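## Task

Pick up the C battery on the desk and put it on the counter. The task fails if any carton on the desk lands on the floor, or if the robot tips over or is left leaning.

## Robot and tools

Robot: TidyBot++, a single-arm mobile robot. The base is 0.54 m long, 0.50 m wide and 0.38 m tall, on four powered casters. On top sits one seven-joint arm with a two-finger gripper. The shoulder is 0.12 m ahead of the base centre and 0.68 m up. Arm segments: upper arm 0.42 m, forearm 0.31 m, hand 0.31 m from wrist to the hand point. The arm begins folded with the hand pointing down, sticking out up to 0.08 m past the base front. Cameras: base_camera and wrist_camera, the second looking along the hand.

Frames (metres): base frame has its origin on the floor under the base centre, x forward, y left, z up. Odometry frame is the base frame as it was at scene start. hand_pose is the midpoint between the finger pads, in the base frame; its z axis runs out along the fingers, and the fingers close along its y axis.

move: one action per call. Action keys are base, joints, target, plus optional speeds and min_time_s; cameras and blocking are not part of the action. With no action it just reports state, images and the scene number.
- base: an object with any of translate_m (forward +, -2 to 2 m), strafe_m (left +, -2 to 2 m), rotate_rad (counter-clockwise from above +, -6.3 to 6.3 rad). These are offsets from where the base was last measured, along its axes at command start; translation goes in a straight line.
- joints: absolute angles by name. joint_1_rad any angle (positive turns the arm clockwise from above, opposite to heading); joint_2_rad -2.249 to 2.249 (shoulder, 0 upright, + leans forward); joint_3_rad any angle; joint_4_rad -2.579 to 2.579 (elbow, 0 straight, with joint_3 at 3.14 negative bends forward); joint_5_rad any; joint_6_rad -2.099 to 2.099 (wrist); joint_7_rad any (hand roll, + counter-clockwise from above when pointing down; at 1.57 fingers open left/right); gripper_pos 0 (open) to 1 (closed). Finger gap is about 85 x (1 - gripper_pos) mm. Any-angle joints take the short way, so send steps under half a turn.
- target: one list of seven numbers [x, y, z, qw, qx, qy, qz], an absolute hand pose in the base frame, metres plus unit quaternion. Alongside it, joints may contain only gripper_pos.
- speeds: caps for this action only: translate_m/strafe_m 0.05 to 0.5 m/s (state one of them for a combined move), rotate_rad 0.1 to 1.57 rad/s.
- min_time_s: 0.1 to 8 s, minimum duration of each arm motion.
- cameras: list of base_camera, wrist_camera or all; [] for none.
- blocking: true (default) returns when everything is at rest; false returns within about 0.5 s while motion continues. A later move overrides only the parts it names.
Unknown keys make a call invalid; out-of-range values get it refused. A refusal, or an unplanned stop, cancels the remaining move/wait/finished_scene calls in that reply.

wait: seconds 0 to 10, optional cameras; returns state, early once running moves settle.
stop: brakes all running motions; braked ones read stopped and may keep pressing.
zoom_image: camera plus region [x0, y0, x1, y1] in pixels from the top-left, at most 504 by 504, on the latest image.
finished_scene: scene (1 or 2); ends the scene, must be the last call of the reply.

Result lines: base_status, joint_status, hand_status give done, moving, off_target (resting away from target, maybe still pushing), contact_stop, time_out, not_followed, stopped, torque_fault, or limit_stop_at_motor_heat. move sums these up. base_odometry counts wheel turns (slip looks like travel); heading in rad, left positive. base_tilt in degrees, forward/right positive, about 1 degree of error. motor_effort is percent of max torque, peak in brackets. hand_target is where the hand would be with all joints on target. on_its_own lists unrequested behaviour. joint command not followed and pose unreachable mean a safety check held back the arm (self-collision; the base itself is not checked). ARM HIT means a hard collision with the base or arm. MOTOR HOT appears at 60 °C; at 75 °C an over-temperature stop lets the arm sag for 30 to 60 s.

Hints: a target pose is reached to within a few cm; nudge by adding (wanted - measured hand_pose) to the last target's x, y, z. To hold still, resend hand_target, not hand_pose. Loads make the arm sag; never command a loaded joint to its current reading. A pointing-down hand reaches only about 0.94 m up, near the base. Closed fingertips reach 20 mm beyond the hand point. Gripper at 1 squeezes 100 to 150 N; done at 1 means it holds nothing, off_target means it caught something. Unreachable targets wander up to 10 s then time_out. A blocked base pushes hard until timeout (14 s max per base move; 15 s max per action).

Avoid: driving or turning while the arm is caught above about 0.6 m, reaching far out from the folded posture over nearby furniture, or swinging a stretched arm sideways, all of which can tip the robot. Don't ram the arm into furniture (torque faults, limits 104.5 N m for joints 1 to 4 and 51.3 for 5 to 7, freeze the arm 10 s). Don't knock cartons off the desk, drop or release objects in motion, slam things, or grip hard on an object still resting on a surface. Scene 1 is practice and may be skipped with finished_scene.

Each tool is called as a command line: name --argument value for each argument, lists and objects as JSON in quotes; but a table of rows of numbers goes row by row, as --pt "numbers of a row", without its own name.

## Session

move

Nothing of this call was run. Scene 2 begins with your next reply.

Raise the hand's gaze: bend wrist forward.

move --joints '{"joint_6_rad": 0.5}' --cameras '["all"]'

Scene clock: 1.97 s.
move: done
base_odometry: x=+0.000 y=+0.000 heading=+0.000
base_tilt: forward=-0.1 right=+0.8
base_status: not commanded
joint_positions: joint_1_rad=+0.050 joint_2_rad=-0.315 joint_3_rad=+3.174 joint_4_rad=-2.514 joint_5_rad=-0.047 joint_6_rad=+0.439 joint_7_rad=+1.613 gripper_pos=+0.000
joint_status: all done
motor_effort: joint_1_rad=-1(2) joint_2_rad=-7(7) joint_3_rad=+0(1) joint_4_rad=+16(17) joint_5_rad=+0(1) joint_6_rad=+9(10) joint_7_rad=+0(1)
hand_pose: x=+0.5470 y=-0.0410 z=+0.8385 quat_wxyz=(+0.029, +0.770, -0.041, +0.636) (m; base frame)
hand_target: x=+0.5497 y=-0.0423 z=+0.8569 quat_wxyz=(+0.031, +0.750, -0.041, +0.659) (m; base frame)
hand_status: not commanded
pictures: base_camera, wrist_camera
Images, in order (width x height): base_camera 644x364, wrist_camera 644x476.

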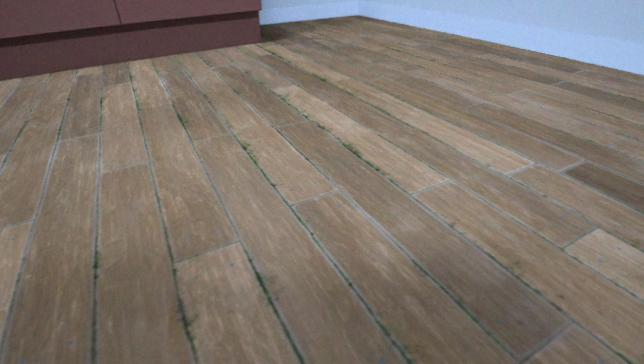

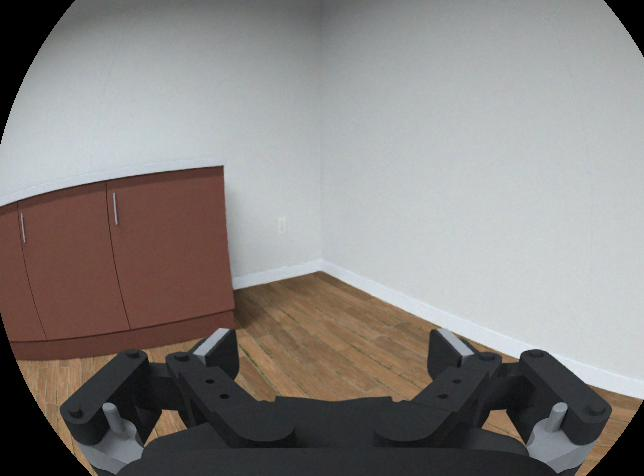

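Counter is ahead-left. Its height is high (~0.9). Find desk.

move --base '{"rotate_rad": 1.2}' --cameras '["all"]'

move --base '{"rotate_rad": 1.3}' --cameras '["all"]'

move --base '{"rotate_rad": 1.3}' --cameras '["all"]'

Scene clock: 11.50 s.
move: done
base_odometry: x=+0.000 y=+0.000 heading=+1.200
base_tilt: forward=-0.1 right=+0.8
base_status: done
joint_positions: joint_1_rad=+0.050 joint_2_rad=-0.315 joint_3_rad=+3.174 joint_4_rad=-2.514 joint_5_rad=-0.047 joint_6_rad=+0.439 joint_7_rad=+1.613 gripper_pos=+0.000
joint_status: not commanded
motor_effort: joint_1_rad=+0(2) joint_2_rad=-6(7) joint_3_rad=+0(2) joint_4_rad=+16(16) joint_5_rad=+0(1) joint_6_rad=+9(10) joint_7_rad=+0(1)
hand_pose: x=+0.5470 y=-0.0409 z=+0.8385 quat_wxyz=(+0.029, +0.770, -0.041, +0.636) (m; base frame)
hand_target: x=+0.5497 y=-0.0423 z=+0.8569 quat_wxyz=(+0.031, +0.750, -0.041, +0.659) (m; base frame)
hand_status: not commanded
pictures: base_camera, wrist_camera
Images, in order (width x height): base_camera 644x364, wrist_camera 644x476.

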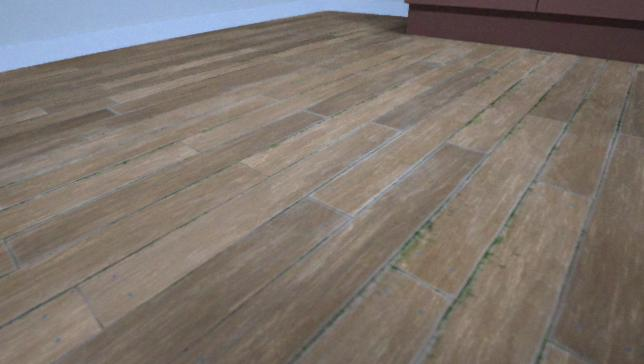

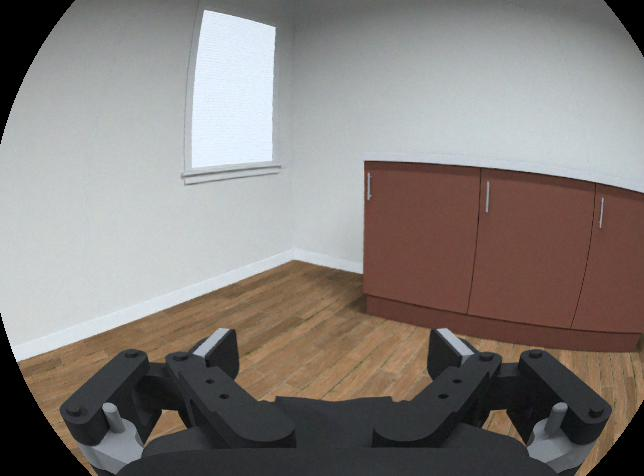

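Scene clock: 13.60 s.
move: done
base_odometry: x=+0.000 y=+0.000 heading=+2.500
base_tilt: forward=-0.1 right=+0.9
base_status: done
joint_positions: joint_1_rad=+0.050 joint_2_rad=-0.315 joint_3_rad=+3.174 joint_4_rad=-2.514 joint_5_rad=-0.047 joint_6_rad=+0.439 joint_7_rad=+1.613 gripper_pos=+0.000
joint_status: not commanded
motor_effort: joint_1_rad=-1(2) joint_2_rad=-6(7) joint_3_rad=+1(2) joint_4_rad=+16(16) joint_5_rad=+0(1) joint_6_rad=+9(10) joint_7_rad=+0(1)
hand_pose: x=+0.5470 y=-0.0408 z=+0.8385 quat_wxyz=(+0.029, +0.770, -0.041, +0.636) (m; base frame)
hand_target: x=+0.5497 y=-0.0423 z=+0.8569 quat_wxyz=(+0.031, +0.750, -0.041, +0.659) (m; base frame)
hand_status: not commanded
pictures: base_camera, wrist_camera
Images, in order (width x height): base_camera 644x364, wrist_camera 644x476.

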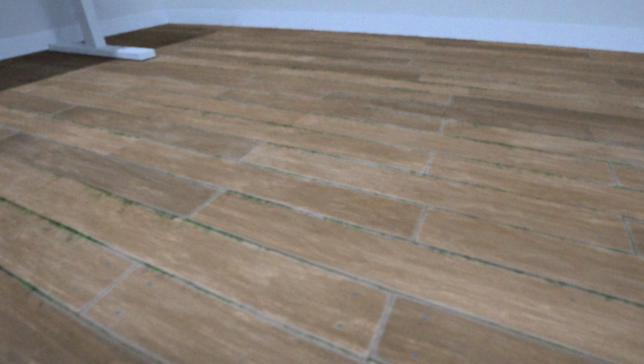

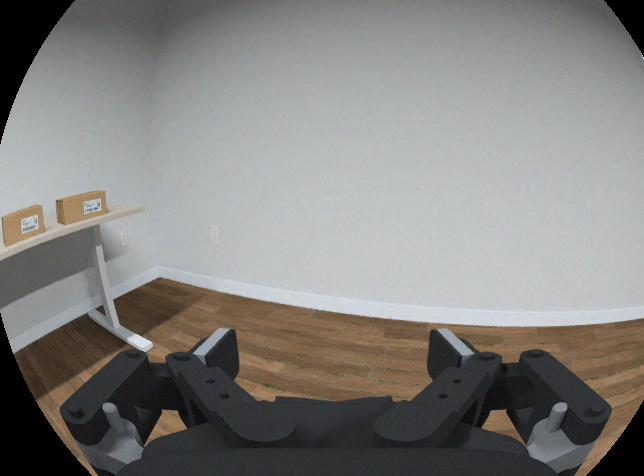

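Scene clock: 15.70 s.
move: done
base_odometry: x=+0.000 y=+0.000 heading=-2.484
base_tilt: forward=-0.1 right=+0.8
base_status: done
joint_positions: joint_1_rad=+0.050 joint_2_rad=-0.315 joint_3_rad=+3.174 joint_4_rad=-2.514 joint_5_rad=-0.047 joint_6_rad=+0.439 joint_7_rad=+1.613 gripper_pos=+0.000
joint_status: not commanded
motor_effort: joint_1_rad=-1(2) joint_2_rad=-6(7) joint_3_rad=+0(2) joint_4_rad=+16(17) joint_5_rad=+0(1) joint_6_rad=+9(10) joint_7_rad=+0(1)
hand_pose: x=+0.5470 y=-0.0408 z=+0.8385 quat_wxyz=(+0.029, +0.770, -0.041, +0.636) (m; base frame)
hand_target: x=+0.5497 y=-0.0423 z=+0.8569 quat_wxyz=(+0.031, +0.750, -0.041, +0.659) (m; base frame)
hand_status: not commanded
pictures: base_camera, wrist_camera
Images, in order (width x height): base_camera 644x364, wrist_camera 644x476.

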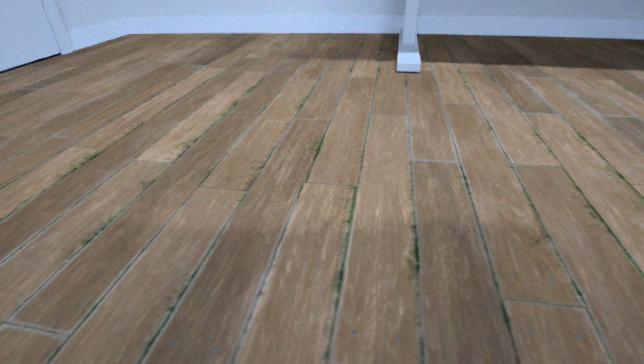

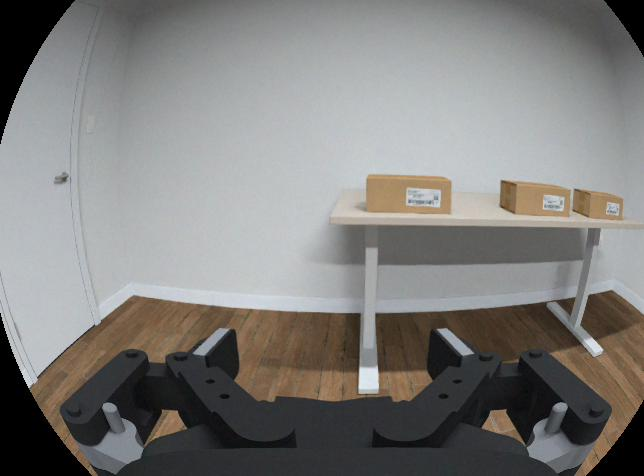

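move --base '{"rotate_rad": -0.147}' --joints '{"joint_1_rad": 0, "joint_2_rad": 0, "joint_3_rad": 3.14, "joint_4_rad": -0.9, "joint_5_rad": 0, "joint_6_rad": -1.2, "joint_7_rad": 1.57}' --cameras '["all"]'

Scene clock: 34.13 s.
move: done
base_odometry: x=+0.000 y=+0.000 heading=-2.631
base_tilt: forward=-0.1 right=+0.9
base_status: done
joint_positions: joint_1_rad=+0.024 joint_2_rad=-0.034 joint_3_rad=+3.160 joint_4_rad=-0.919 joint_5_rad=-0.047 joint_6_rad=-1.157 joint_7_rad=+1.599 gripper_pos=+0.000
joint_status: all done
motor_effort: joint_1_rad=-1(2) joint_2_rad=-15(15) joint_3_rad=+0(2) joint_4_rad=+15(20) joint_5_rad=+0(1) joint_6_rad=+8(11) joint_7_rad=+0(1)
hand_pose: x=+0.6255 y=-0.0071 z=+1.1603 quat_wxyz=(-0.005, +0.852, -0.003, +0.523) (m; base frame)
hand_target: x=+0.6339 y=+0.0022 z=+1.1408 quat_wxyz=(-0.001, +0.867, +0.000, +0.498) (m; base frame)
hand_status: not commanded
pictures: base_camera, wrist_camera
Images, in order (width x height): base_camera 644x364, wrist_camera 644x476.

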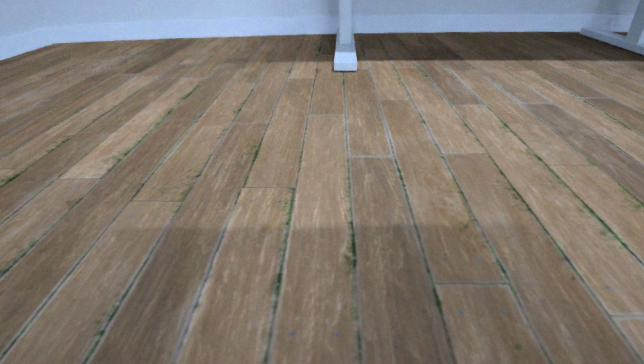

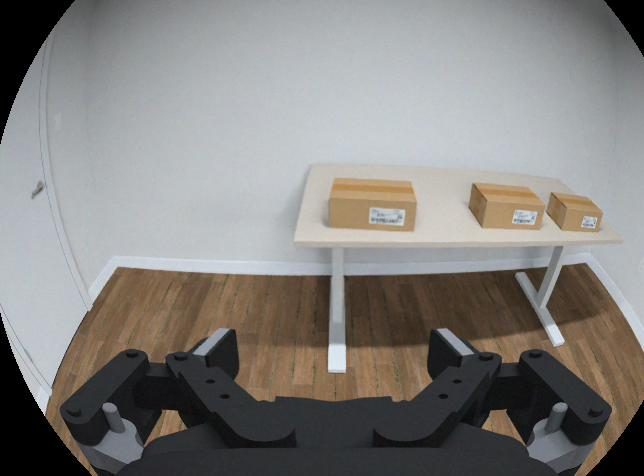

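move --base '{"translate_m": 0.6, "strafe_m": -0.5}' --joints '{"joint_4_rad": -0.75, "joint_6_rad": -1.55}' --cameras '["all"]'

Scene clock: 49.00 s.
move: done
base_odometry: x=-0.768 y=+0.143 heading=-2.630
base_tilt: forward=-0.1 right=+0.8
base_status: done
joint_positions: joint_1_rad=+0.020 joint_2_rad=-0.020 joint_3_rad=+3.154 joint_4_rad=-0.765 joint_5_rad=-0.047 joint_6_rad=-1.509 joint_7_rad=+1.599 gripper_pos=+0.000
joint_status: all done
motor_effort: joint_1_rad=-2(2) joint_2_rad=-13(16) joint_3_rad=+0(2) joint_4_rad=+13(16) joint_5_rad=+0(1) joint_6_rad=+7(9) joint_7_rad=+0(1)
hand_pose: x=+0.5655 y=+0.0014 z=+1.1372 quat_wxyz=(-0.009, +0.903, +0.007, +0.430) (m; base frame)
hand_target: x=+0.5654 y=+0.0021 z=+1.1252 quat_wxyz=(+0.000, +0.913, +0.000, +0.408) (m; base frame)
hand_status: not commanded
pictures: base_camera, wrist_camera
Images, in order (width x height): base_camera 644x364, wrist_camera 644x476.

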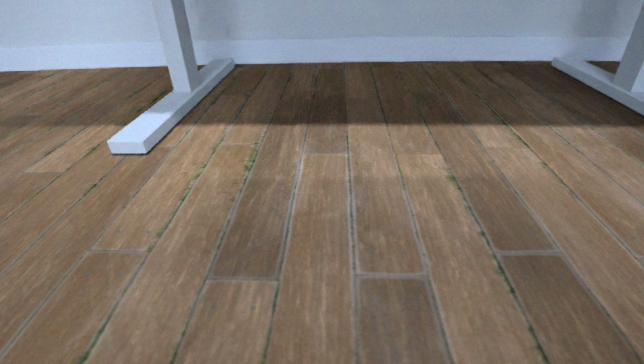

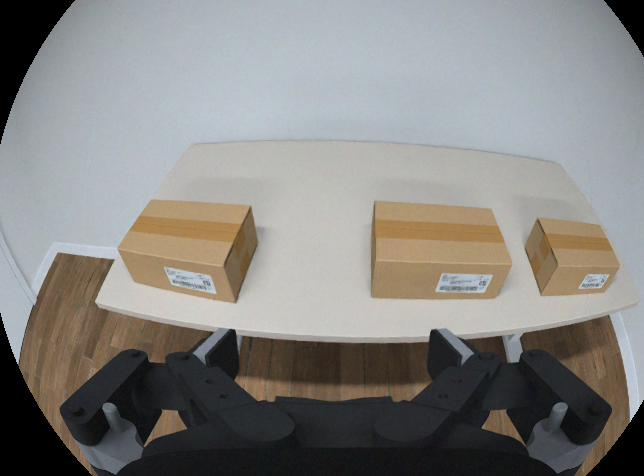

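move --joints '{"joint_2_rad": 0.5, "joint_4_rad": -0.4, "joint_6_rad": -1.4}' --cameras '["wrist_camera"]'

Scene clock: 61.30 s.
move: done
base_odometry: x=-0.768 y=+0.143 heading=-2.630
base_tilt: forward=-0.1 right=+0.8
base_status: not commanded
joint_positions: joint_1_rad=+0.020 joint_2_rad=+0.479 joint_3_rad=+3.154 joint_4_rad=-0.420 joint_5_rad=-0.047 joint_6_rad=-1.456 joint_7_rad=+1.599 gripper_pos=+0.000
joint_status: all done
motor_effort: joint_1_rad=-1(2) joint_2_rad=-31(35) joint_3_rad=+0(1) joint_4_rad=+15(16) joint_5_rad=+0(1) joint_6_rad=+7(8) joint_7_rad=+0(1)
hand_pose: x=+0.7795 y=-0.0025 z=+1.0309 quat_wxyz=(-0.009, +0.924, +0.007, +0.383) (m; base frame)
hand_target: x=+0.7991 y=+0.0020 z=+1.0391 quat_wxyz=(-0.001, +0.913, +0.000, +0.408) (m; base frame)
hand_status: not commanded
pictures: wrist_camera
Images, in order (width x height): wrist_camera 644x476.

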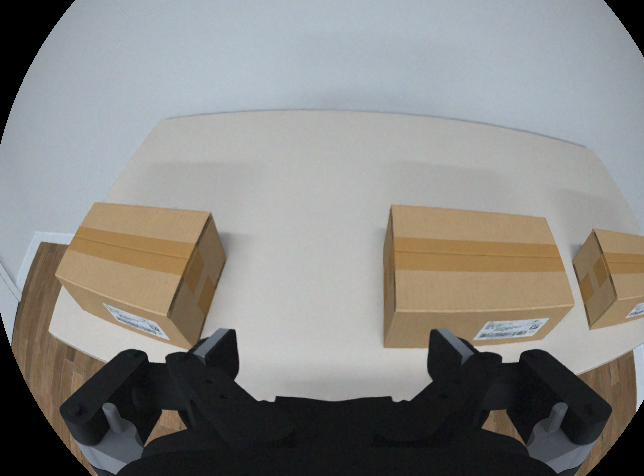

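move --base '{"translate_m": 0.25}' --joints '{"joint_1_rad": 0.5}' --cameras '["all"]'

move --joints '{"joint_1_rad": -0.65}' --cameras '["wrist_camera"]'

Scene clock: 73.90 s.
move: done
base_odometry: x=-0.986 y=+0.020 heading=-2.631
base_tilt: forward=-0.1 right=+0.9
base_status: done
joint_positions: joint_1_rad=+0.479 joint_2_rad=+0.489 joint_3_rad=+3.153 joint_4_rad=-0.416 joint_5_rad=-0.045 joint_6_rad=-1.450 joint_7_rad=+1.599 gripper_pos=+0.000
joint_status: all done
motor_effort: joint_1_rad=-1(3) joint_2_rad=-32(36) joint_3_rad=+0(1) joint_4_rad=+15(16) joint_5_rad=+0(1) joint_6_rad=+6(8) joint_7_rad=+0(1)
hand_pose: x=+0.7144 y=-0.2970 z=+1.0278 quat_wxyz=(+0.079, +0.901, -0.204, +0.375) (m; base frame)
hand_target: x=+0.7168 y=-0.3243 z=+1.0391 quat_wxyz=(+0.100, +0.884, -0.226, +0.396) (m; base frame)
hand_status: not commanded
pictures: base_camera, wrist_camera
Images, in order (width x height): base_camera 644x364, wrist_camera 644x476.

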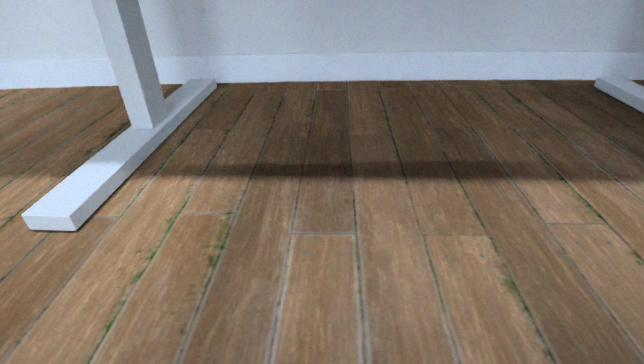

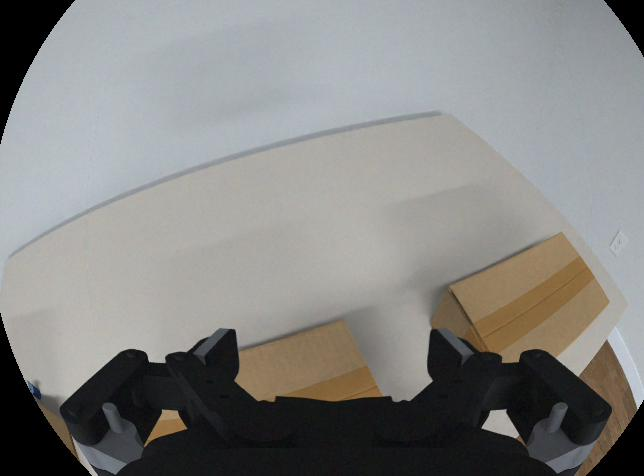

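Scene clock: 76.33 s.
move: done
base_odometry: x=-0.986 y=+0.020 heading=-2.631
base_tilt: forward=+0.0 right=+0.8
base_status: not commanded
joint_positions: joint_1_rad=-0.633 joint_2_rad=+0.489 joint_3_rad=+3.150 joint_4_rad=-0.416 joint_5_rad=-0.045 joint_6_rad=-1.450 joint_7_rad=+1.599 gripper_pos=+0.000
joint_status: all done
motor_effort: joint_1_rad=-1(4) joint_2_rad=-31(34) joint_3_rad=+0(2) joint_4_rad=+15(15) joint_5_rad=+0(1) joint_6_rad=+7(8) joint_7_rad=+1(1)
hand_pose: x=+0.6486 y=+0.4027 z=+1.0278 quat_wxyz=(-0.131, +0.872, +0.303, +0.360) (m; base frame)
hand_target: x=+0.6592 y=+0.4132 z=+1.0391 quat_wxyz=(-0.131, +0.865, +0.292, +0.387) (m; base frame)
hand_status: not commanded
pictures: wrist_camera
Images, in order (width x height): wrist_camera 644x476.

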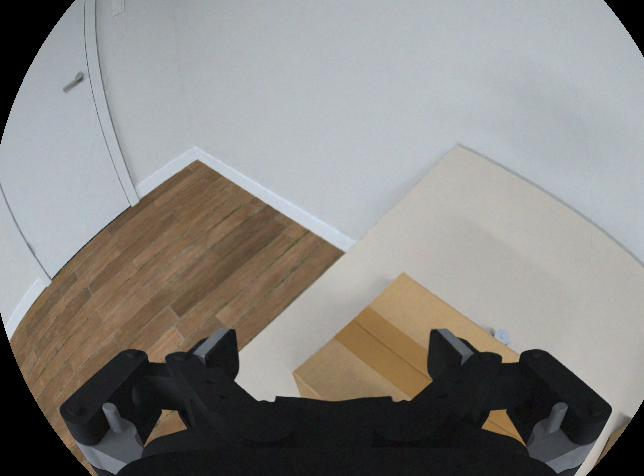

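move --joints '{"joint_1_rad": -0.35, "joint_6_rad": -1.9}' --cameras '["wrist_camera"]'

zoom_image --camera "wrist_camera" --region '[220, 180, 540, 420]'

Scene clock: 83.40 s.
move: done
base_odometry: x=-0.986 y=+0.020 heading=-2.631
base_tilt: forward=-0.1 right=+0.8
base_status: not commanded
joint_positions: joint_1_rad=-0.365 joint_2_rad=+0.489 joint_3_rad=+3.150 joint_4_rad=-0.416 joint_5_rad=-0.043 joint_6_rad=-1.856 joint_7_rad=+1.599 gripper_pos=+0.000
joint_status: all done
motor_effort: joint_1_rad=-1(3) joint_2_rad=-30(32) joint_3_rad=+0(2) joint_4_rad=+13(15) joint_5_rad=+0(1) joint_6_rad=+3(8) joint_7_rad=+0(1)
hand_pose: x=+0.6384 y=+0.2105 z=+0.9585 quat_wxyz=(-0.048, +0.962, +0.199, +0.184) (m; base frame)
hand_target: x=+0.6371 y=+0.1912 z=+0.9532 quat_wxyz=(-0.030, +0.970, +0.172, +0.167) (m; base frame)
hand_status: not commanded
pictures: wrist_camera
Images, in order (width x height): wrist_camera 644x476.

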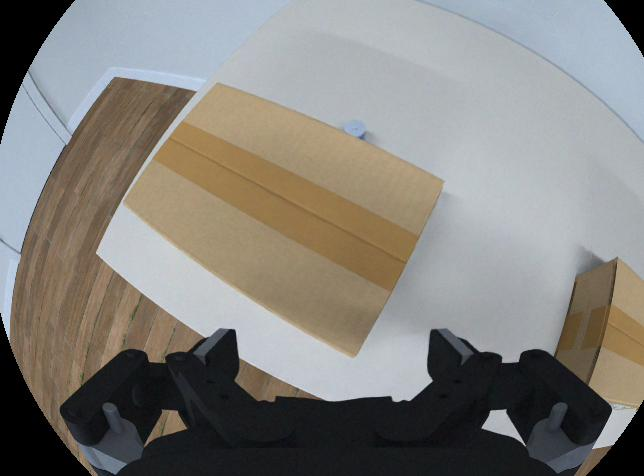

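Scaled by 1.575.

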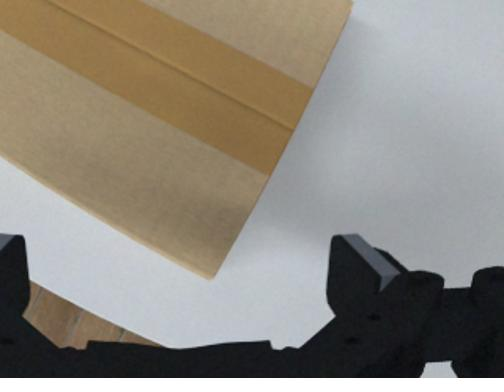

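zoom_image --camera "wrist_camera" --region '[315, 100, 395, 160]'

Scaled by 6.300.

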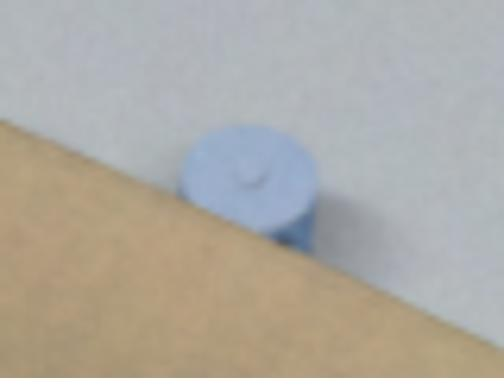

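move --base '{"translate_m": -0.45}' --joints '{"joint_1_rad": 0, "joint_2_rad": 0, "joint_4_rad": -0.75, "joint_6_rad": -1.5}'

move --base '{"strafe_m": 1.15}'

move --base '{"rotate_rad": -1.571}'

move --base '{"strafe_m": 0.9}' --cameras '["all"]'

Scene clock: 138.07 s.
move: done
base_odometry: x=-0.594 y=+0.240 heading=-2.631
base_tilt: forward=-0.1 right=+0.9
base_status: done
joint_positions: joint_1_rad=-0.023 joint_2_rad=+0.008 joint_3_rad=+3.150 joint_4_rad=-0.733 joint_5_rad=-0.043 joint_6_rad=-1.558 joint_7_rad=+1.599 gripper_pos=+0.000
joint_status: all done
motor_effort: joint_1_rad=+0(3) joint_2_rad=-14(35) joint_3_rad=+0(1) joint_4_rad=+13(16) joint_5_rad=+0(1) joint_6_rad=+7(8) joint_7_rad=+0(1)
hand_pose: x=+0.5664 y=+0.0215 z=+1.1277 quat_wxyz=(-0.017, +0.912, +0.028, +0.409) (m; base frame)
hand_target: x=+0.5755 y=+0.0021 z=+1.1370 quat_wxyz=(-0.001, +0.902, +0.000, +0.431) (m; base frame)
hand_status: not commanded
pictures: none

Scene clock: 141.47 s.
move: done
base_odometry: x=-0.031 y=-0.763 heading=-2.631
base_tilt: forward=-0.1 right=+0.8
base_status: done
joint_positions: joint_1_rad=-0.017 joint_2_rad=+0.008 joint_3_rad=+3.148 joint_4_rad=-0.733 joint_5_rad=-0.043 joint_6_rad=-1.557 joint_7_rad=+1.599 gripper_pos=+0.000
joint_status: not commanded
motor_effort: joint_1_rad=-1(3) joint_2_rad=-14(15) joint_3_rad=+0(1) joint_4_rad=+13(14) joint_5_rad=+0(1) joint_6_rad=+7(8) joint_7_rad=+0(1)
hand_pose: x=+0.5666 y=+0.0195 z=+1.1277 quat_wxyz=(-0.016, +0.912, +0.026, +0.409) (m; base frame)
hand_target: x=+0.5755 y=+0.0021 z=+1.1370 quat_wxyz=(-0.001, +0.902, +0.000, +0.431) (m; base frame)
hand_status: not commanded
pictures: none

Scene clock: 143.83 s.
move: done
base_odometry: x=-0.031 y=-0.763 heading=+2.082
base_tilt: forward=-0.1 right=+0.8
base_status: done
joint_positions: joint_1_rad=-0.011 joint_2_rad=+0.008 joint_3_rad=+3.148 joint_4_rad=-0.735 joint_5_rad=-0.042 joint_6_rad=-1.552 joint_7_rad=+1.599 gripper_pos=+0.000
joint_status: not commanded
motor_effort: joint_1_rad=+0(3) joint_2_rad=-14(17) joint_3_rad=+0(2) joint_4_rad=+13(14) joint_5_rad=+0(1) joint_6_rad=+7(8) joint_7_rad=+0(1)
hand_pose: x=+0.5679 y=+0.0164 z=+1.1281 quat_wxyz=(-0.014, +0.911, +0.023, +0.411) (m; base frame)
hand_target: x=+0.5755 y=+0.0021 z=+1.1370 quat_wxyz=(-0.001, +0.902, +0.000, +0.431) (m; base frame)
hand_status: not commanded
pictures: none

Scene clock: 146.80 s.
move: done
base_odometry: x=-0.817 y=-1.203 heading=+2.081
base_tilt: forward=-0.1 right=+0.8
base_status: done
joint_positions: joint_1_rad=-0.011 joint_2_rad=+0.008 joint_3_rad=+3.147 joint_4_rad=-0.735 joint_5_rad=-0.042 joint_6_rad=-1.552 joint_7_rad=+1.599 gripper_pos=+0.000
joint_status: not commanded
motor_effort: joint_1_rad=+0(3) joint_2_rad=-14(15) joint_3_rad=+0(2) joint_4_rad=+13(13) joint_5_rad=+0(1) joint_6_rad=+7(8) joint_7_rad=+0(1)
hand_pose: x=+0.5679 y=+0.0169 z=+1.1281 quat_wxyz=(-0.014, +0.911, +0.024, +0.411) (m; base frame)
hand_target: x=+0.5755 y=+0.0021 z=+1.1370 quat_wxyz=(-0.001, +0.902, +0.000, +0.431) (m; base frame)
hand_status: not commanded
pictures: base_camera, wrist_camera
Images, in order (width x height): base_camera 644x364, wrist_camera 644x476.

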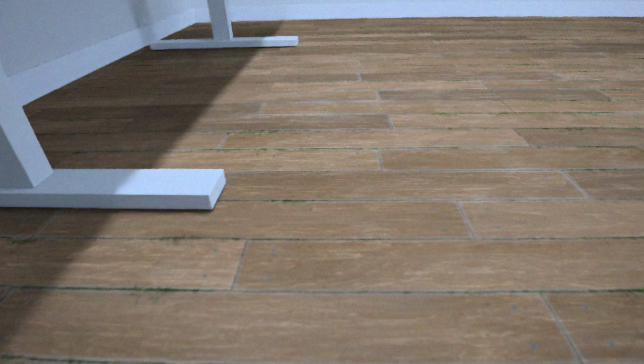

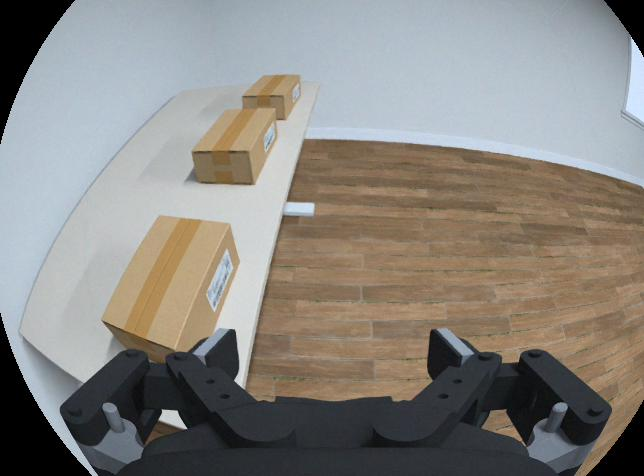

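move --base '{"strafe_m": 0.42}' --joints '{"joint_6_rad": -1.8}' --cameras '["all"]'

Scene clock: 156.07 s.
move: done
base_odometry: x=-1.183 y=-1.408 heading=+2.081
base_tilt: forward=-0.1 right=+0.8
base_status: done
joint_positions: joint_1_rad=-0.010 joint_2_rad=+0.008 joint_3_rad=+3.144 joint_4_rad=-0.739 joint_5_rad=-0.042 joint_6_rad=-1.787 joint_7_rad=+1.599 gripper_pos=+0.000
joint_status: all done
motor_effort: joint_1_rad=-1(3) joint_2_rad=-13(15) joint_3_rad=+0(2) joint_4_rad=+12(13) joint_5_rad=+0(1) joint_6_rad=+6(8) joint_7_rad=+0(1)
hand_pose: x=+0.5132 y=+0.0171 z=+1.0780 quat_wxyz=(-0.015, +0.954, +0.028, +0.299) (m; base frame)
hand_target: x=+0.5069 y=+0.0020 z=+1.0742 quat_wxyz=(+0.000, +0.957, +0.000, +0.292) (m; base frame)
hand_status: not commanded
pictures: base_camera, wrist_camera
Images, in order (width x height): base_camera 644x364, wrist_camera 644x476.

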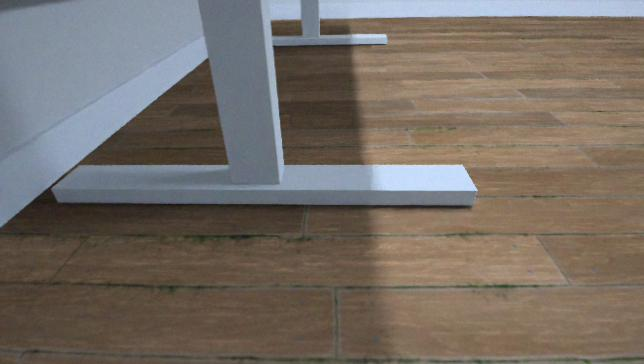

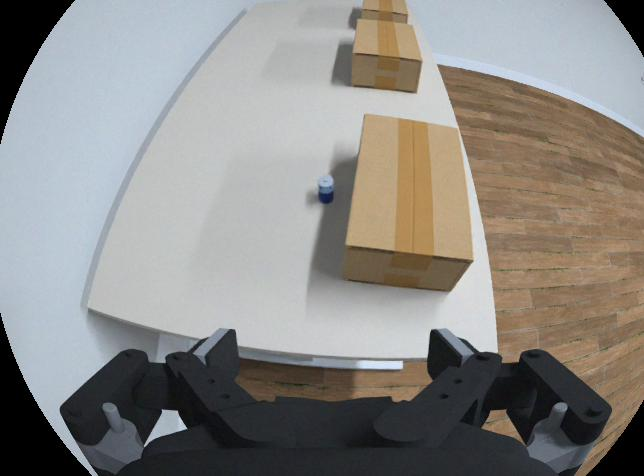

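move --base '{"translate_m": 0.27}' --speeds '{"translate_m": 0.25}'

move --target '[0.58, 0.04, 0.93, 0, 0.7071, 0.7071, 0]' --cameras '["all"]'

Scene clock: 181.37 s.
move: done
base_odometry: x=-1.315 y=-1.173 heading=+2.081
base_tilt: forward=-0.1 right=+0.9
base_status: done
joint_positions: joint_1_rad=-0.010 joint_2_rad=+0.007 joint_3_rad=+3.144 joint_4_rad=-0.739 joint_5_rad=-0.042 joint_6_rad=-1.787 joint_7_rad=+1.599 gripper_pos=+0.000
joint_status: not commanded
motor_effort: joint_1_rad=-1(2) joint_2_rad=-13(17) joint_3_rad=+0(1) joint_4_rad=+12(13) joint_5_rad=+0(0) joint_6_rad=+6(7) joint_7_rad=+0(0)
hand_pose: x=+0.5131 y=+0.0171 z=+1.0781 quat_wxyz=(-0.015, +0.954, +0.028, +0.300) (m; base frame)
hand_target: x=+0.5069 y=+0.0020 z=+1.0742 quat_wxyz=(+0.000, +0.957, +0.000, +0.292) (m; base frame)
hand_status: not commanded
pictures: none

Scene clock: 183.73 s.
move: off_target
base_odometry: x=-1.315 y=-1.173 heading=+2.081
base_tilt: forward=-0.1 right=+0.9
base_status: not commanded
joint_positions: joint_1_rad=-0.035 joint_2_rad=+0.532 joint_3_rad=+3.039 joint_4_rad=-0.333 joint_5_rad=+0.020 joint_6_rad=-2.050 joint_7_rad=+2.992 gripper_pos=+0.000
joint_status: not commanded
motor_effort: joint_1_rad=+0(2) joint_2_rad=-29(32) joint_3_rad=-1(1) joint_4_rad=+12(13) joint_5_rad=+0(0) joint_6_rad=+2(6) joint_7_rad=+1(1)
hand_pose: x=+0.6382 y=+0.0462 z=+0.9459 quat_wxyz=(+0.055, +0.718, +0.687, +0.101) (m; base frame)
hand_target: x=+0.6341 y=+0.0458 z=+0.9348 quat_wxyz=(+0.055, +0.704, +0.704, +0.068) (m; base frame)
hand_status: off_target (0.061 m and 13.4 deg from the pose sent, 0.164 m and 92.1 deg at the start; a joint's target at an end of its range on 50 of 50 steps)
pictures: base_camera, wrist_camera
Images, in order (width x height): base_camera 644x364, wrist_camera 644x476.

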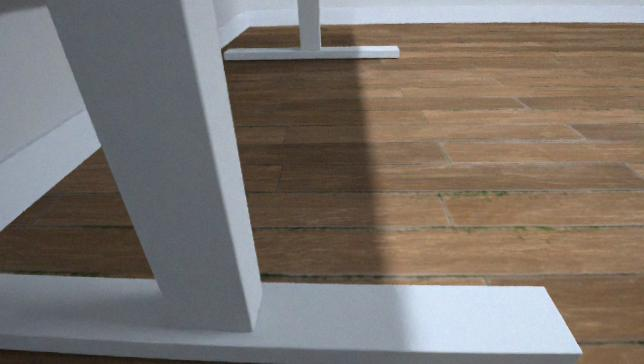

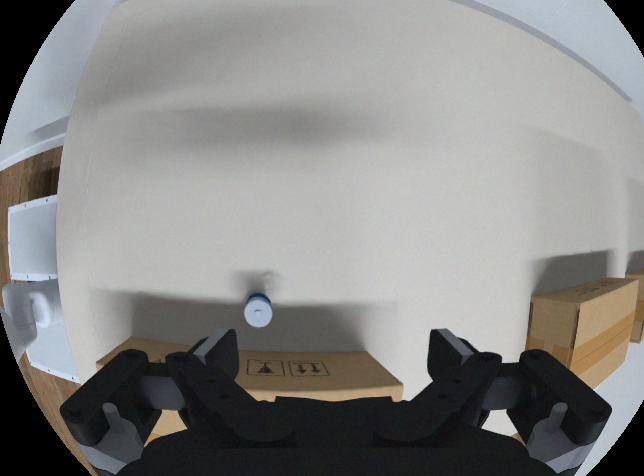

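move --target '[0.60, 0.04, 0.86, 0, 0.7071, 0.7071, 0]' --min_time_s 2 --cameras '["wrist_camera"]'

Scene clock: 202.77 s.
move: done
base_odometry: x=-1.315 y=-1.173 heading=+2.081
base_tilt: forward=-0.1 right=+0.9
base_status: not commanded
joint_positions: joint_1_rad=-0.013 joint_2_rad=+0.532 joint_3_rad=+2.949 joint_4_rad=-0.711 joint_5_rad=+0.041 joint_6_rad=-1.986 joint_7_rad=+2.994 gripper_pos=+0.000
joint_status: not commanded
motor_effort: joint_1_rad=-1(2) joint_2_rad=-31(32) joint_3_rad=-1(2) joint_4_rad=+13(14) joint_5_rad=+0(1) joint_6_rad=-1(2) joint_7_rad=+0(1)
hand_pose: x=+0.5963 y=+0.0606 z=+0.8389 quat_wxyz=(-0.048, +0.699, +0.713, -0.015) (m; base frame)
hand_target: x=+0.6000 y=+0.0400 z=+0.8600 quat_wxyz=(+0.000, +0.707, +0.707, +0.000) (m; base frame)
hand_status: done (0.030 m and 5.9 deg from the pose sent, 0.094 m and 13.4 deg at the start)
pictures: wrist_camera
Images, in order (width x height): wrist_camera 644x476.

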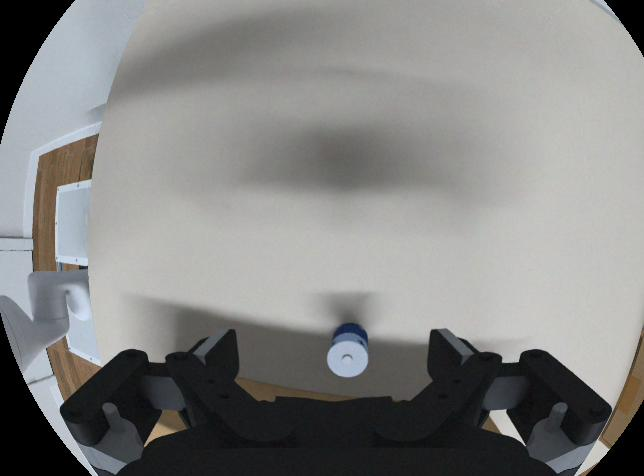

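move --target '[0.614, 0.018, 0.82, 0, 0.7071, 0.7071, 0]' --min_time_s 2 --cameras '["wrist_camera"]'

Scene clock: 215.77 s.
move: done
base_odometry: x=-1.315 y=-1.173 heading=+2.081
base_tilt: forward=-0.1 right=+0.8
base_status: not commanded
joint_positions: joint_1_rad=+0.050 joint_2_rad=+0.532 joint_3_rad=+2.938 joint_4_rad=-0.841 joint_5_rad=+0.043 joint_6_rad=-1.855 joint_7_rad=+3.000 gripper_pos=+0.000
joint_status: not commanded
motor_effort: joint_1_rad=+0(2) joint_2_rad=-31(32) joint_3_rad=-2(2) joint_4_rad=+14(14) joint_5_rad=+0(1) joint_6_rad=-1(1) joint_7_rad=+0(1)
hand_pose: x=+0.6098 y=+0.0387 z=+0.8001 quat_wxyz=(-0.048, +0.714, +0.699, -0.012) (m; base frame)
hand_target: x=+0.6140 y=+0.0180 z=+0.8200 quat_wxyz=(+0.000, +0.707, +0.707, +0.000) (m; base frame)
hand_status: done (0.029 m and 5.8 deg from the pose sent, 0.050 m and 5.9 deg at the start)
pictures: wrist_camera
Images, in order (width x height): wrist_camera 644x476.

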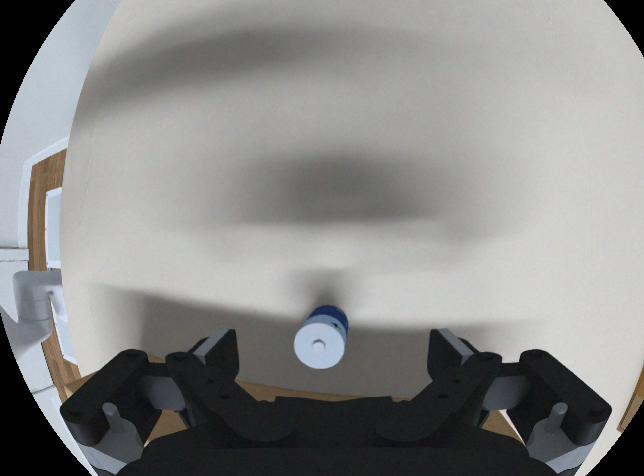

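move --target '[0.608, 0.018, 0.778, 0, 0.7071, 0.7071, 0]' --min_time_s 2.5 --cameras '["wrist_camera"]'

Scene clock: 226.50 s.
move: done
base_odometry: x=-1.315 y=-1.173 heading=+2.081
base_tilt: forward=-0.1 right=+0.8
base_status: not commanded
joint_positions: joint_1_rad=+0.075 joint_2_rad=+0.514 joint_3_rad=+2.923 joint_4_rad=-1.034 joint_5_rad=+0.043 joint_6_rad=-1.698 joint_7_rad=+3.000 gripper_pos=+0.000
joint_status: not commanded
motor_effort: joint_1_rad=-1(2) joint_2_rad=-31(32) joint_3_rad=-2(2) joint_4_rad=+14(14) joint_5_rad=+0(1) joint_6_rad=-1(2) joint_7_rad=+0(1)
hand_pose: x=+0.6036 y=+0.0378 z=+0.7508 quat_wxyz=(-0.054, +0.714, +0.698, -0.018) (m; base frame)
hand_target: x=+0.6080 y=+0.0180 z=+0.7780 quat_wxyz=(+0.000, +0.707, +0.707, +0.000) (m; base frame)
hand_status: done (0.034 m and 6.7 deg from the pose sent, 0.030 m and 5.8 deg at the start)
pictures: wrist_camera
Images, in order (width x height): wrist_camera 644x476.

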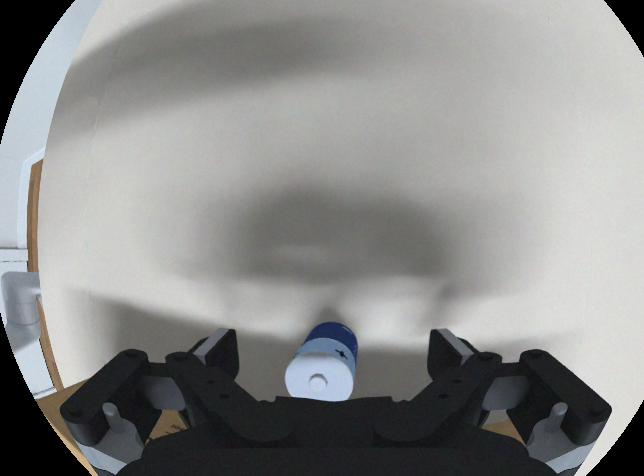

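move --target '[0.598, 0.018, 0.770, 0, 0.7071, 0.7071, 0]' --min_time_s 1.5

move --joints '{"gripper_pos": 0.8}' --min_time_s 2.5 --cameras '["wrist_camera"]'

Scene clock: 235.33 s.
move: done
base_odometry: x=-1.315 y=-1.173 heading=+2.081
base_tilt: forward=-0.1 right=+0.9
base_status: not commanded
joint_positions: joint_1_rad=+0.083 joint_2_rad=+0.485 joint_3_rad=+2.921 joint_4_rad=-1.102 joint_5_rad=+0.043 joint_6_rad=-1.657 joint_7_rad=+3.000 gripper_pos=+0.000
joint_status: not commanded
motor_effort: joint_1_rad=+0(2) joint_2_rad=-30(31) joint_3_rad=-2(2) joint_4_rad=+14(14) joint_5_rad=+0(1) joint_6_rad=+0(1) joint_7_rad=+1(1)
hand_pose: x=+0.5938 y=+0.0359 z=+0.7441 quat_wxyz=(-0.052, +0.715, +0.697, -0.018) (m; base frame)
hand_target: x=+0.5980 y=+0.0180 z=+0.7700 quat_wxyz=(+0.000, +0.707, +0.707, +0.000) (m; base frame)
hand_status: done (0.032 m and 6.4 deg from the pose sent, 0.028 m and 6.7 deg at the start)
pictures: none

Scene clock: 236.33 s.
move: off_target
base_odometry: x=-1.315 y=-1.173 heading=+2.081
base_tilt: forward=-0.1 right=+0.8
base_status: not commanded
joint_positions: joint_1_rad=+0.083 joint_2_rad=+0.483 joint_3_rad=+2.921 joint_4_rad=-1.103 joint_5_rad=+0.043 joint_6_rad=-1.655 joint_7_rad=+3.000 gripper_pos=+0.737
joint_status: gripper_pos off_target (ended at +0.737, target +0.800)
motor_effort: joint_1_rad=+0(2) joint_2_rad=-30(31) joint_3_rad=-2(2) joint_4_rad=+14(14) joint_5_rad=+0(1) joint_6_rad=+0(1) joint_7_rad=+0(1)
hand_pose: x=+0.5937 y=+0.0360 z=+0.7447 quat_wxyz=(-0.051, +0.715, +0.697, -0.017) (m; base frame)
hand_target: x=+0.5980 y=+0.0180 z=+0.7700 quat_wxyz=(+0.000, +0.707, +0.707, +0.000) (m; base frame)
hand_status: not commanded
pictures: wrist_camera
Images, in order (width x height): wrist_camera 644x476.

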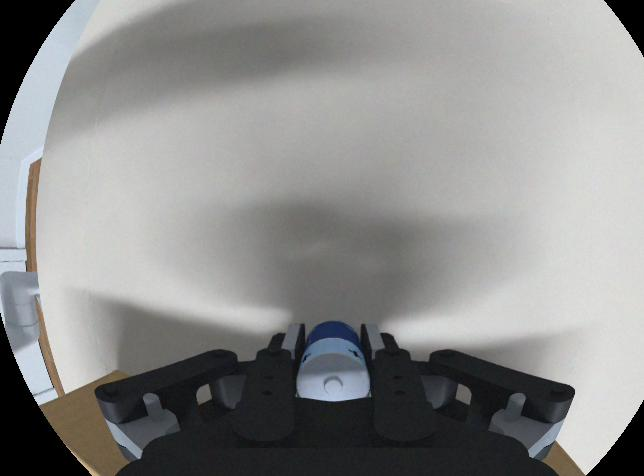

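move --target '[0.59, 0.03, 0.88, 0, 0.7071, 0.7071, 0]' --min_time_s 2.5

move --joints '{"joint_2_rad": 0.0, "joint_4_rad": -0.75, "joint_6_rad": -1.9}' --min_time_s 2 --cameras '["wrist_camera"]'

Scene clock: 245.87 s.
move: done
base_odometry: x=-1.315 y=-1.173 heading=+2.081
base_tilt: forward=-0.1 right=+0.8
base_status: not commanded
joint_positions: joint_1_rad=+0.047 joint_2_rad=+0.482 joint_3_rad=+2.921 joint_4_rad=-0.688 joint_5_rad=+0.043 joint_6_rad=-1.964 joint_7_rad=+3.000 gripper_pos=+0.737
joint_status: not commanded
motor_effort: joint_1_rad=-1(2) joint_2_rad=-30(31) joint_3_rad=-1(2) joint_4_rad=+14(15) joint_5_rad=-1(1) joint_6_rad=+1(1) joint_7_rad=+0(1)
hand_pose: x=+0.6008 y=+0.0422 z=+0.8700 quat_wxyz=(-0.020, +0.710, +0.703, +0.025) (m; base frame)
hand_target: x=+0.5900 y=+0.0300 z=+0.8800 quat_wxyz=(+0.000, +0.707, +0.707, +0.000) (m; base frame)
hand_status: done (0.019 m and 3.7 deg from the pose sent, 0.135 m and 6.3 deg at the start)
pictures: none

Scene clock: 248.43 s.
move: done
base_odometry: x=-1.315 y=-1.173 heading=+2.081
base_tilt: forward=-0.1 right=+0.8
base_status: not commanded
joint_positions: joint_1_rad=+0.047 joint_2_rad=+0.032 joint_3_rad=+2.921 joint_4_rad=-0.735 joint_5_rad=+0.043 joint_6_rad=-1.952 joint_7_rad=+3.000 gripper_pos=+0.737
joint_status: all done
motor_effort: joint_1_rad=-1(2) joint_2_rad=-14(32) joint_3_rad=+0(2) joint_4_rad=+12(15) joint_5_rad=+0(1) joint_6_rad=+4(5) joint_7_rad=+0(1)
hand_pose: x=+0.4723 y=+0.0486 z=+1.0451 quat_wxyz=(+0.135, +0.689, +0.693, +0.161) (m; base frame)
hand_target: x=+0.4759 y=+0.0369 z=+1.0592 quat_wxyz=(+0.179, +0.683, +0.688, +0.170) (m; base frame)
hand_status: not commanded
pictures: wrist_camera
Images, in order (width x height): wrist_camera 644x476.

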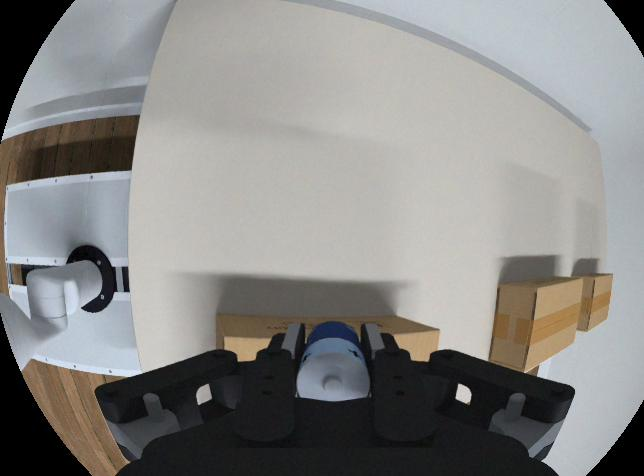

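move --base '{"strafe_m": -1.2}'

move --base '{"rotate_rad": -1.57}'

move --base '{"translate_m": 1.4, "strafe_m": 0.4}' --joints '{"joint_7_rad": 1.57, "joint_3_rad": 3.14, "joint_1_rad": 0, "joint_6_rad": -1.6}' --cameras '["all"]'

Scene clock: 271.73 s.
move: done
base_odometry: x=-0.268 y=-0.586 heading=+2.081
base_tilt: forward=-0.1 right=+0.8
base_status: done
joint_positions: joint_1_rad=+0.041 joint_2_rad=+0.032 joint_3_rad=+2.924 joint_4_rad=-0.735 joint_5_rad=+0.047 joint_6_rad=-1.951 joint_7_rad=+3.000 gripper_pos=+0.737
joint_status: not commanded
motor_effort: joint_1_rad=-1(3) joint_2_rad=-13(14) joint_3_rad=+1(1) joint_4_rad=+12(12) joint_5_rad=+0(1) joint_6_rad=+4(5) joint_7_rad=+0(1)
hand_pose: x=+0.4725 y=+0.0484 z=+1.0451 quat_wxyz=(+0.136, +0.689, +0.694, +0.161) (m; base frame)
hand_target: x=+0.4759 y=+0.0369 z=+1.0592 quat_wxyz=(+0.179, +0.683, +0.688, +0.170) (m; base frame)
hand_status: not commanded
pictures: none

Scene clock: 274.07 s.
move: done
base_odometry: x=-0.268 y=-0.586 heading=+0.512
base_tilt: forward=-0.1 right=+0.8
base_status: done
joint_positions: joint_1_rad=+0.039 joint_2_rad=+0.032 joint_3_rad=+2.928 joint_4_rad=-0.736 joint_5_rad=+0.051 joint_6_rad=-1.945 joint_7_rad=+3.000 gripper_pos=+0.737
joint_status: not commanded
motor_effort: joint_1_rad=-1(3) joint_2_rad=-13(17) joint_3_rad=+0(2) joint_4_rad=+12(13) joint_5_rad=+0(1) joint_6_rad=+4(5) joint_7_rad=+0(1)
hand_pose: x=+0.4744 y=+0.0468 z=+1.0455 quat_wxyz=(+0.139, +0.690, +0.692, +0.161) (m; base frame)
hand_target: x=+0.4759 y=+0.0369 z=+1.0592 quat_wxyz=(+0.179, +0.683, +0.688, +0.170) (m; base frame)
hand_status: not commanded
pictures: none

Scene clock: 277.60 s.
move: done
base_odometry: x=+0.757 y=+0.448 heading=+0.511
base_tilt: forward=-0.1 right=+0.8
base_status: done
joint_positions: joint_1_rad=+0.021 joint_2_rad=+0.017 joint_3_rad=+3.123 joint_4_rad=-0.739 joint_5_rad=+0.051 joint_6_rad=-1.654 joint_7_rad=+1.610 gripper_pos=+0.737
joint_status: all done
motor_effort: joint_1_rad=+0(2) joint_2_rad=-14(20) joint_3_rad=+0(1) joint_4_rad=+13(14) joint_5_rad=+1(1) joint_6_rad=+7(8) joint_7_rad=+1(2)
hand_pose: x=+0.5495 y=-0.0155 z=+1.0996 quat_wxyz=(+0.030, +0.934, +0.006, +0.357) (m; base frame)
hand_target: x=+0.5536 y=-0.0299 z=+1.1149 quat_wxyz=(+0.046, +0.921, -0.021, +0.385) (m; base frame)
hand_status: not commanded
pictures: base_camera, wrist_camera
Images, in order (width x height): base_camera 644x364, wrist_camera 644x476.

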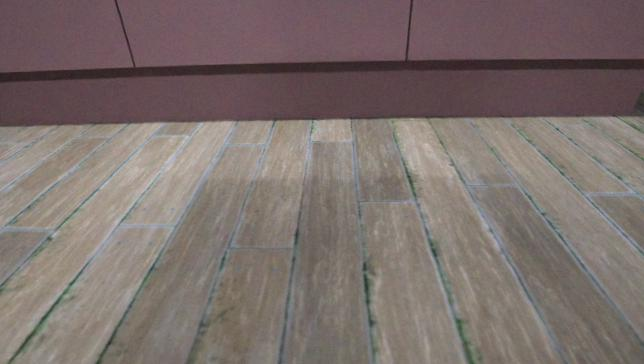

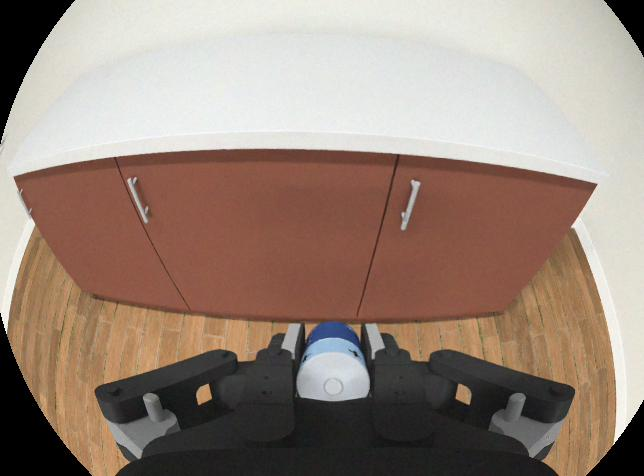

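move --target '[0.68, 0.0, 1.1, 0, 0.829, 0, 0.559]' --cameras '["wrist_camera"]'

Scene clock: 308.00 s.
move: done
base_odometry: x=+0.757 y=+0.448 heading=+0.511
base_tilt: forward=-0.1 right=+0.8
base_status: not commanded
joint_positions: joint_1_rad=+0.004 joint_2_rad=+0.008 joint_3_rad=+3.144 joint_4_rad=-1.231 joint_5_rad=+0.046 joint_6_rad=-0.824 joint_7_rad=+1.610 gripper_pos=+0.737
joint_status: not commanded
motor_effort: joint_1_rad=-2(2) joint_2_rad=-19(21) joint_3_rad=+1(1) joint_4_rad=+18(19) joint_5_rad=+1(1) joint_6_rad=+9(10) joint_7_rad=+0(1)
hand_pose: x=+0.6936 y=-0.0129 z=+1.0581 quat_wxyz=(+0.034, +0.858, +0.018, +0.513) (m; base frame)
hand_target: x=+0.6800 y=+0.0000 z=+1.1000 quat_wxyz=(+0.000, +0.829, +0.000, +0.559) (m; base frame)
hand_status: done (0.046 m and 7.7 deg from the pose sent, 0.131 m and 26.4 deg at the start)
pictures: wrist_camera
Images, in order (width x height): wrist_camera 644x476.

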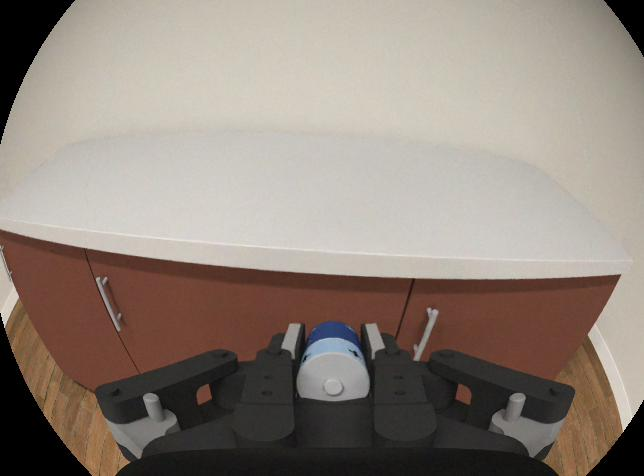

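move --base '{"translate_m": 0.5}' --speeds '{"translate_m": 0.25}'

move --target '[0.68, 0.0, 1.01, 0, 0.815, 0, 0.579]' --min_time_s 2.5 --cameras '["wrist_camera"]'

Scene clock: 319.30 s.
move: done
base_odometry: x=+1.193 y=+0.693 heading=+0.511
base_tilt: forward=-0.1 right=+0.8
base_status: done
joint_positions: joint_1_rad=+0.003 joint_2_rad=-0.013 joint_3_rad=+3.145 joint_4_rad=-1.233 joint_5_rad=+0.046 joint_6_rad=-0.819 joint_7_rad=+1.610 gripper_pos=+0.737
joint_status: not commanded
motor_effort: joint_1_rad=-1(2) joint_2_rad=-19(23) joint_3_rad=+0(1) joint_4_rad=+19(19) joint_5_rad=+0(1) joint_6_rad=+9(10) joint_7_rad=+0(1)
hand_pose: x=+0.6863 y=-0.0129 z=+1.0707 quat_wxyz=(+0.034, +0.851, +0.018, +0.523) (m; base frame)
hand_target: x=+0.6800 y=+0.0000 z=+1.1000 quat_wxyz=(+0.000, +0.829, +0.000, +0.559) (m; base frame)
hand_status: not commanded
pictures: none

Scene clock: 322.40 s.
move: done
base_odometry: x=+1.193 y=+0.693 heading=+0.511
base_tilt: forward=-0.1 right=+0.8
base_status: not commanded
joint_positions: joint_1_rad=+0.003 joint_2_rad=-0.057 joint_3_rad=+3.145 joint_4_rad=-1.629 joint_5_rad=+0.046 joint_6_rad=-0.441 joint_7_rad=+1.610 gripper_pos=+0.737
joint_status: not commanded
motor_effort: joint_1_rad=-1(2) joint_2_rad=-18(20) joint_3_rad=+0(1) joint_4_rad=+19(20) joint_5_rad=+1(1) joint_6_rad=+10(10) joint_7_rad=+1(1)
hand_pose: x=+0.6907 y=-0.0087 z=+0.9684 quat_wxyz=(+0.031, +0.844, +0.026, +0.534) (m; base frame)
hand_target: x=+0.6800 y=+0.0000 z=+1.0100 quat_wxyz=(+0.000, +0.815, +0.000, +0.579) (m; base frame)
hand_status: done (0.044 m and 7.7 deg from the pose sent, 0.062 m and 8.8 deg at the start)
pictures: wrist_camera
Images, in order (width x height): wrist_camera 644x476.

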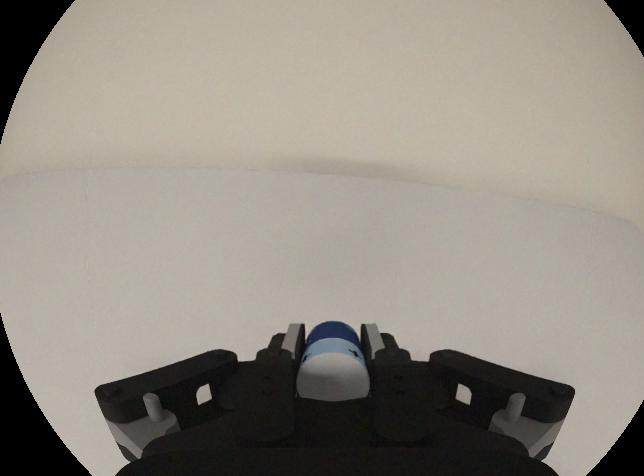

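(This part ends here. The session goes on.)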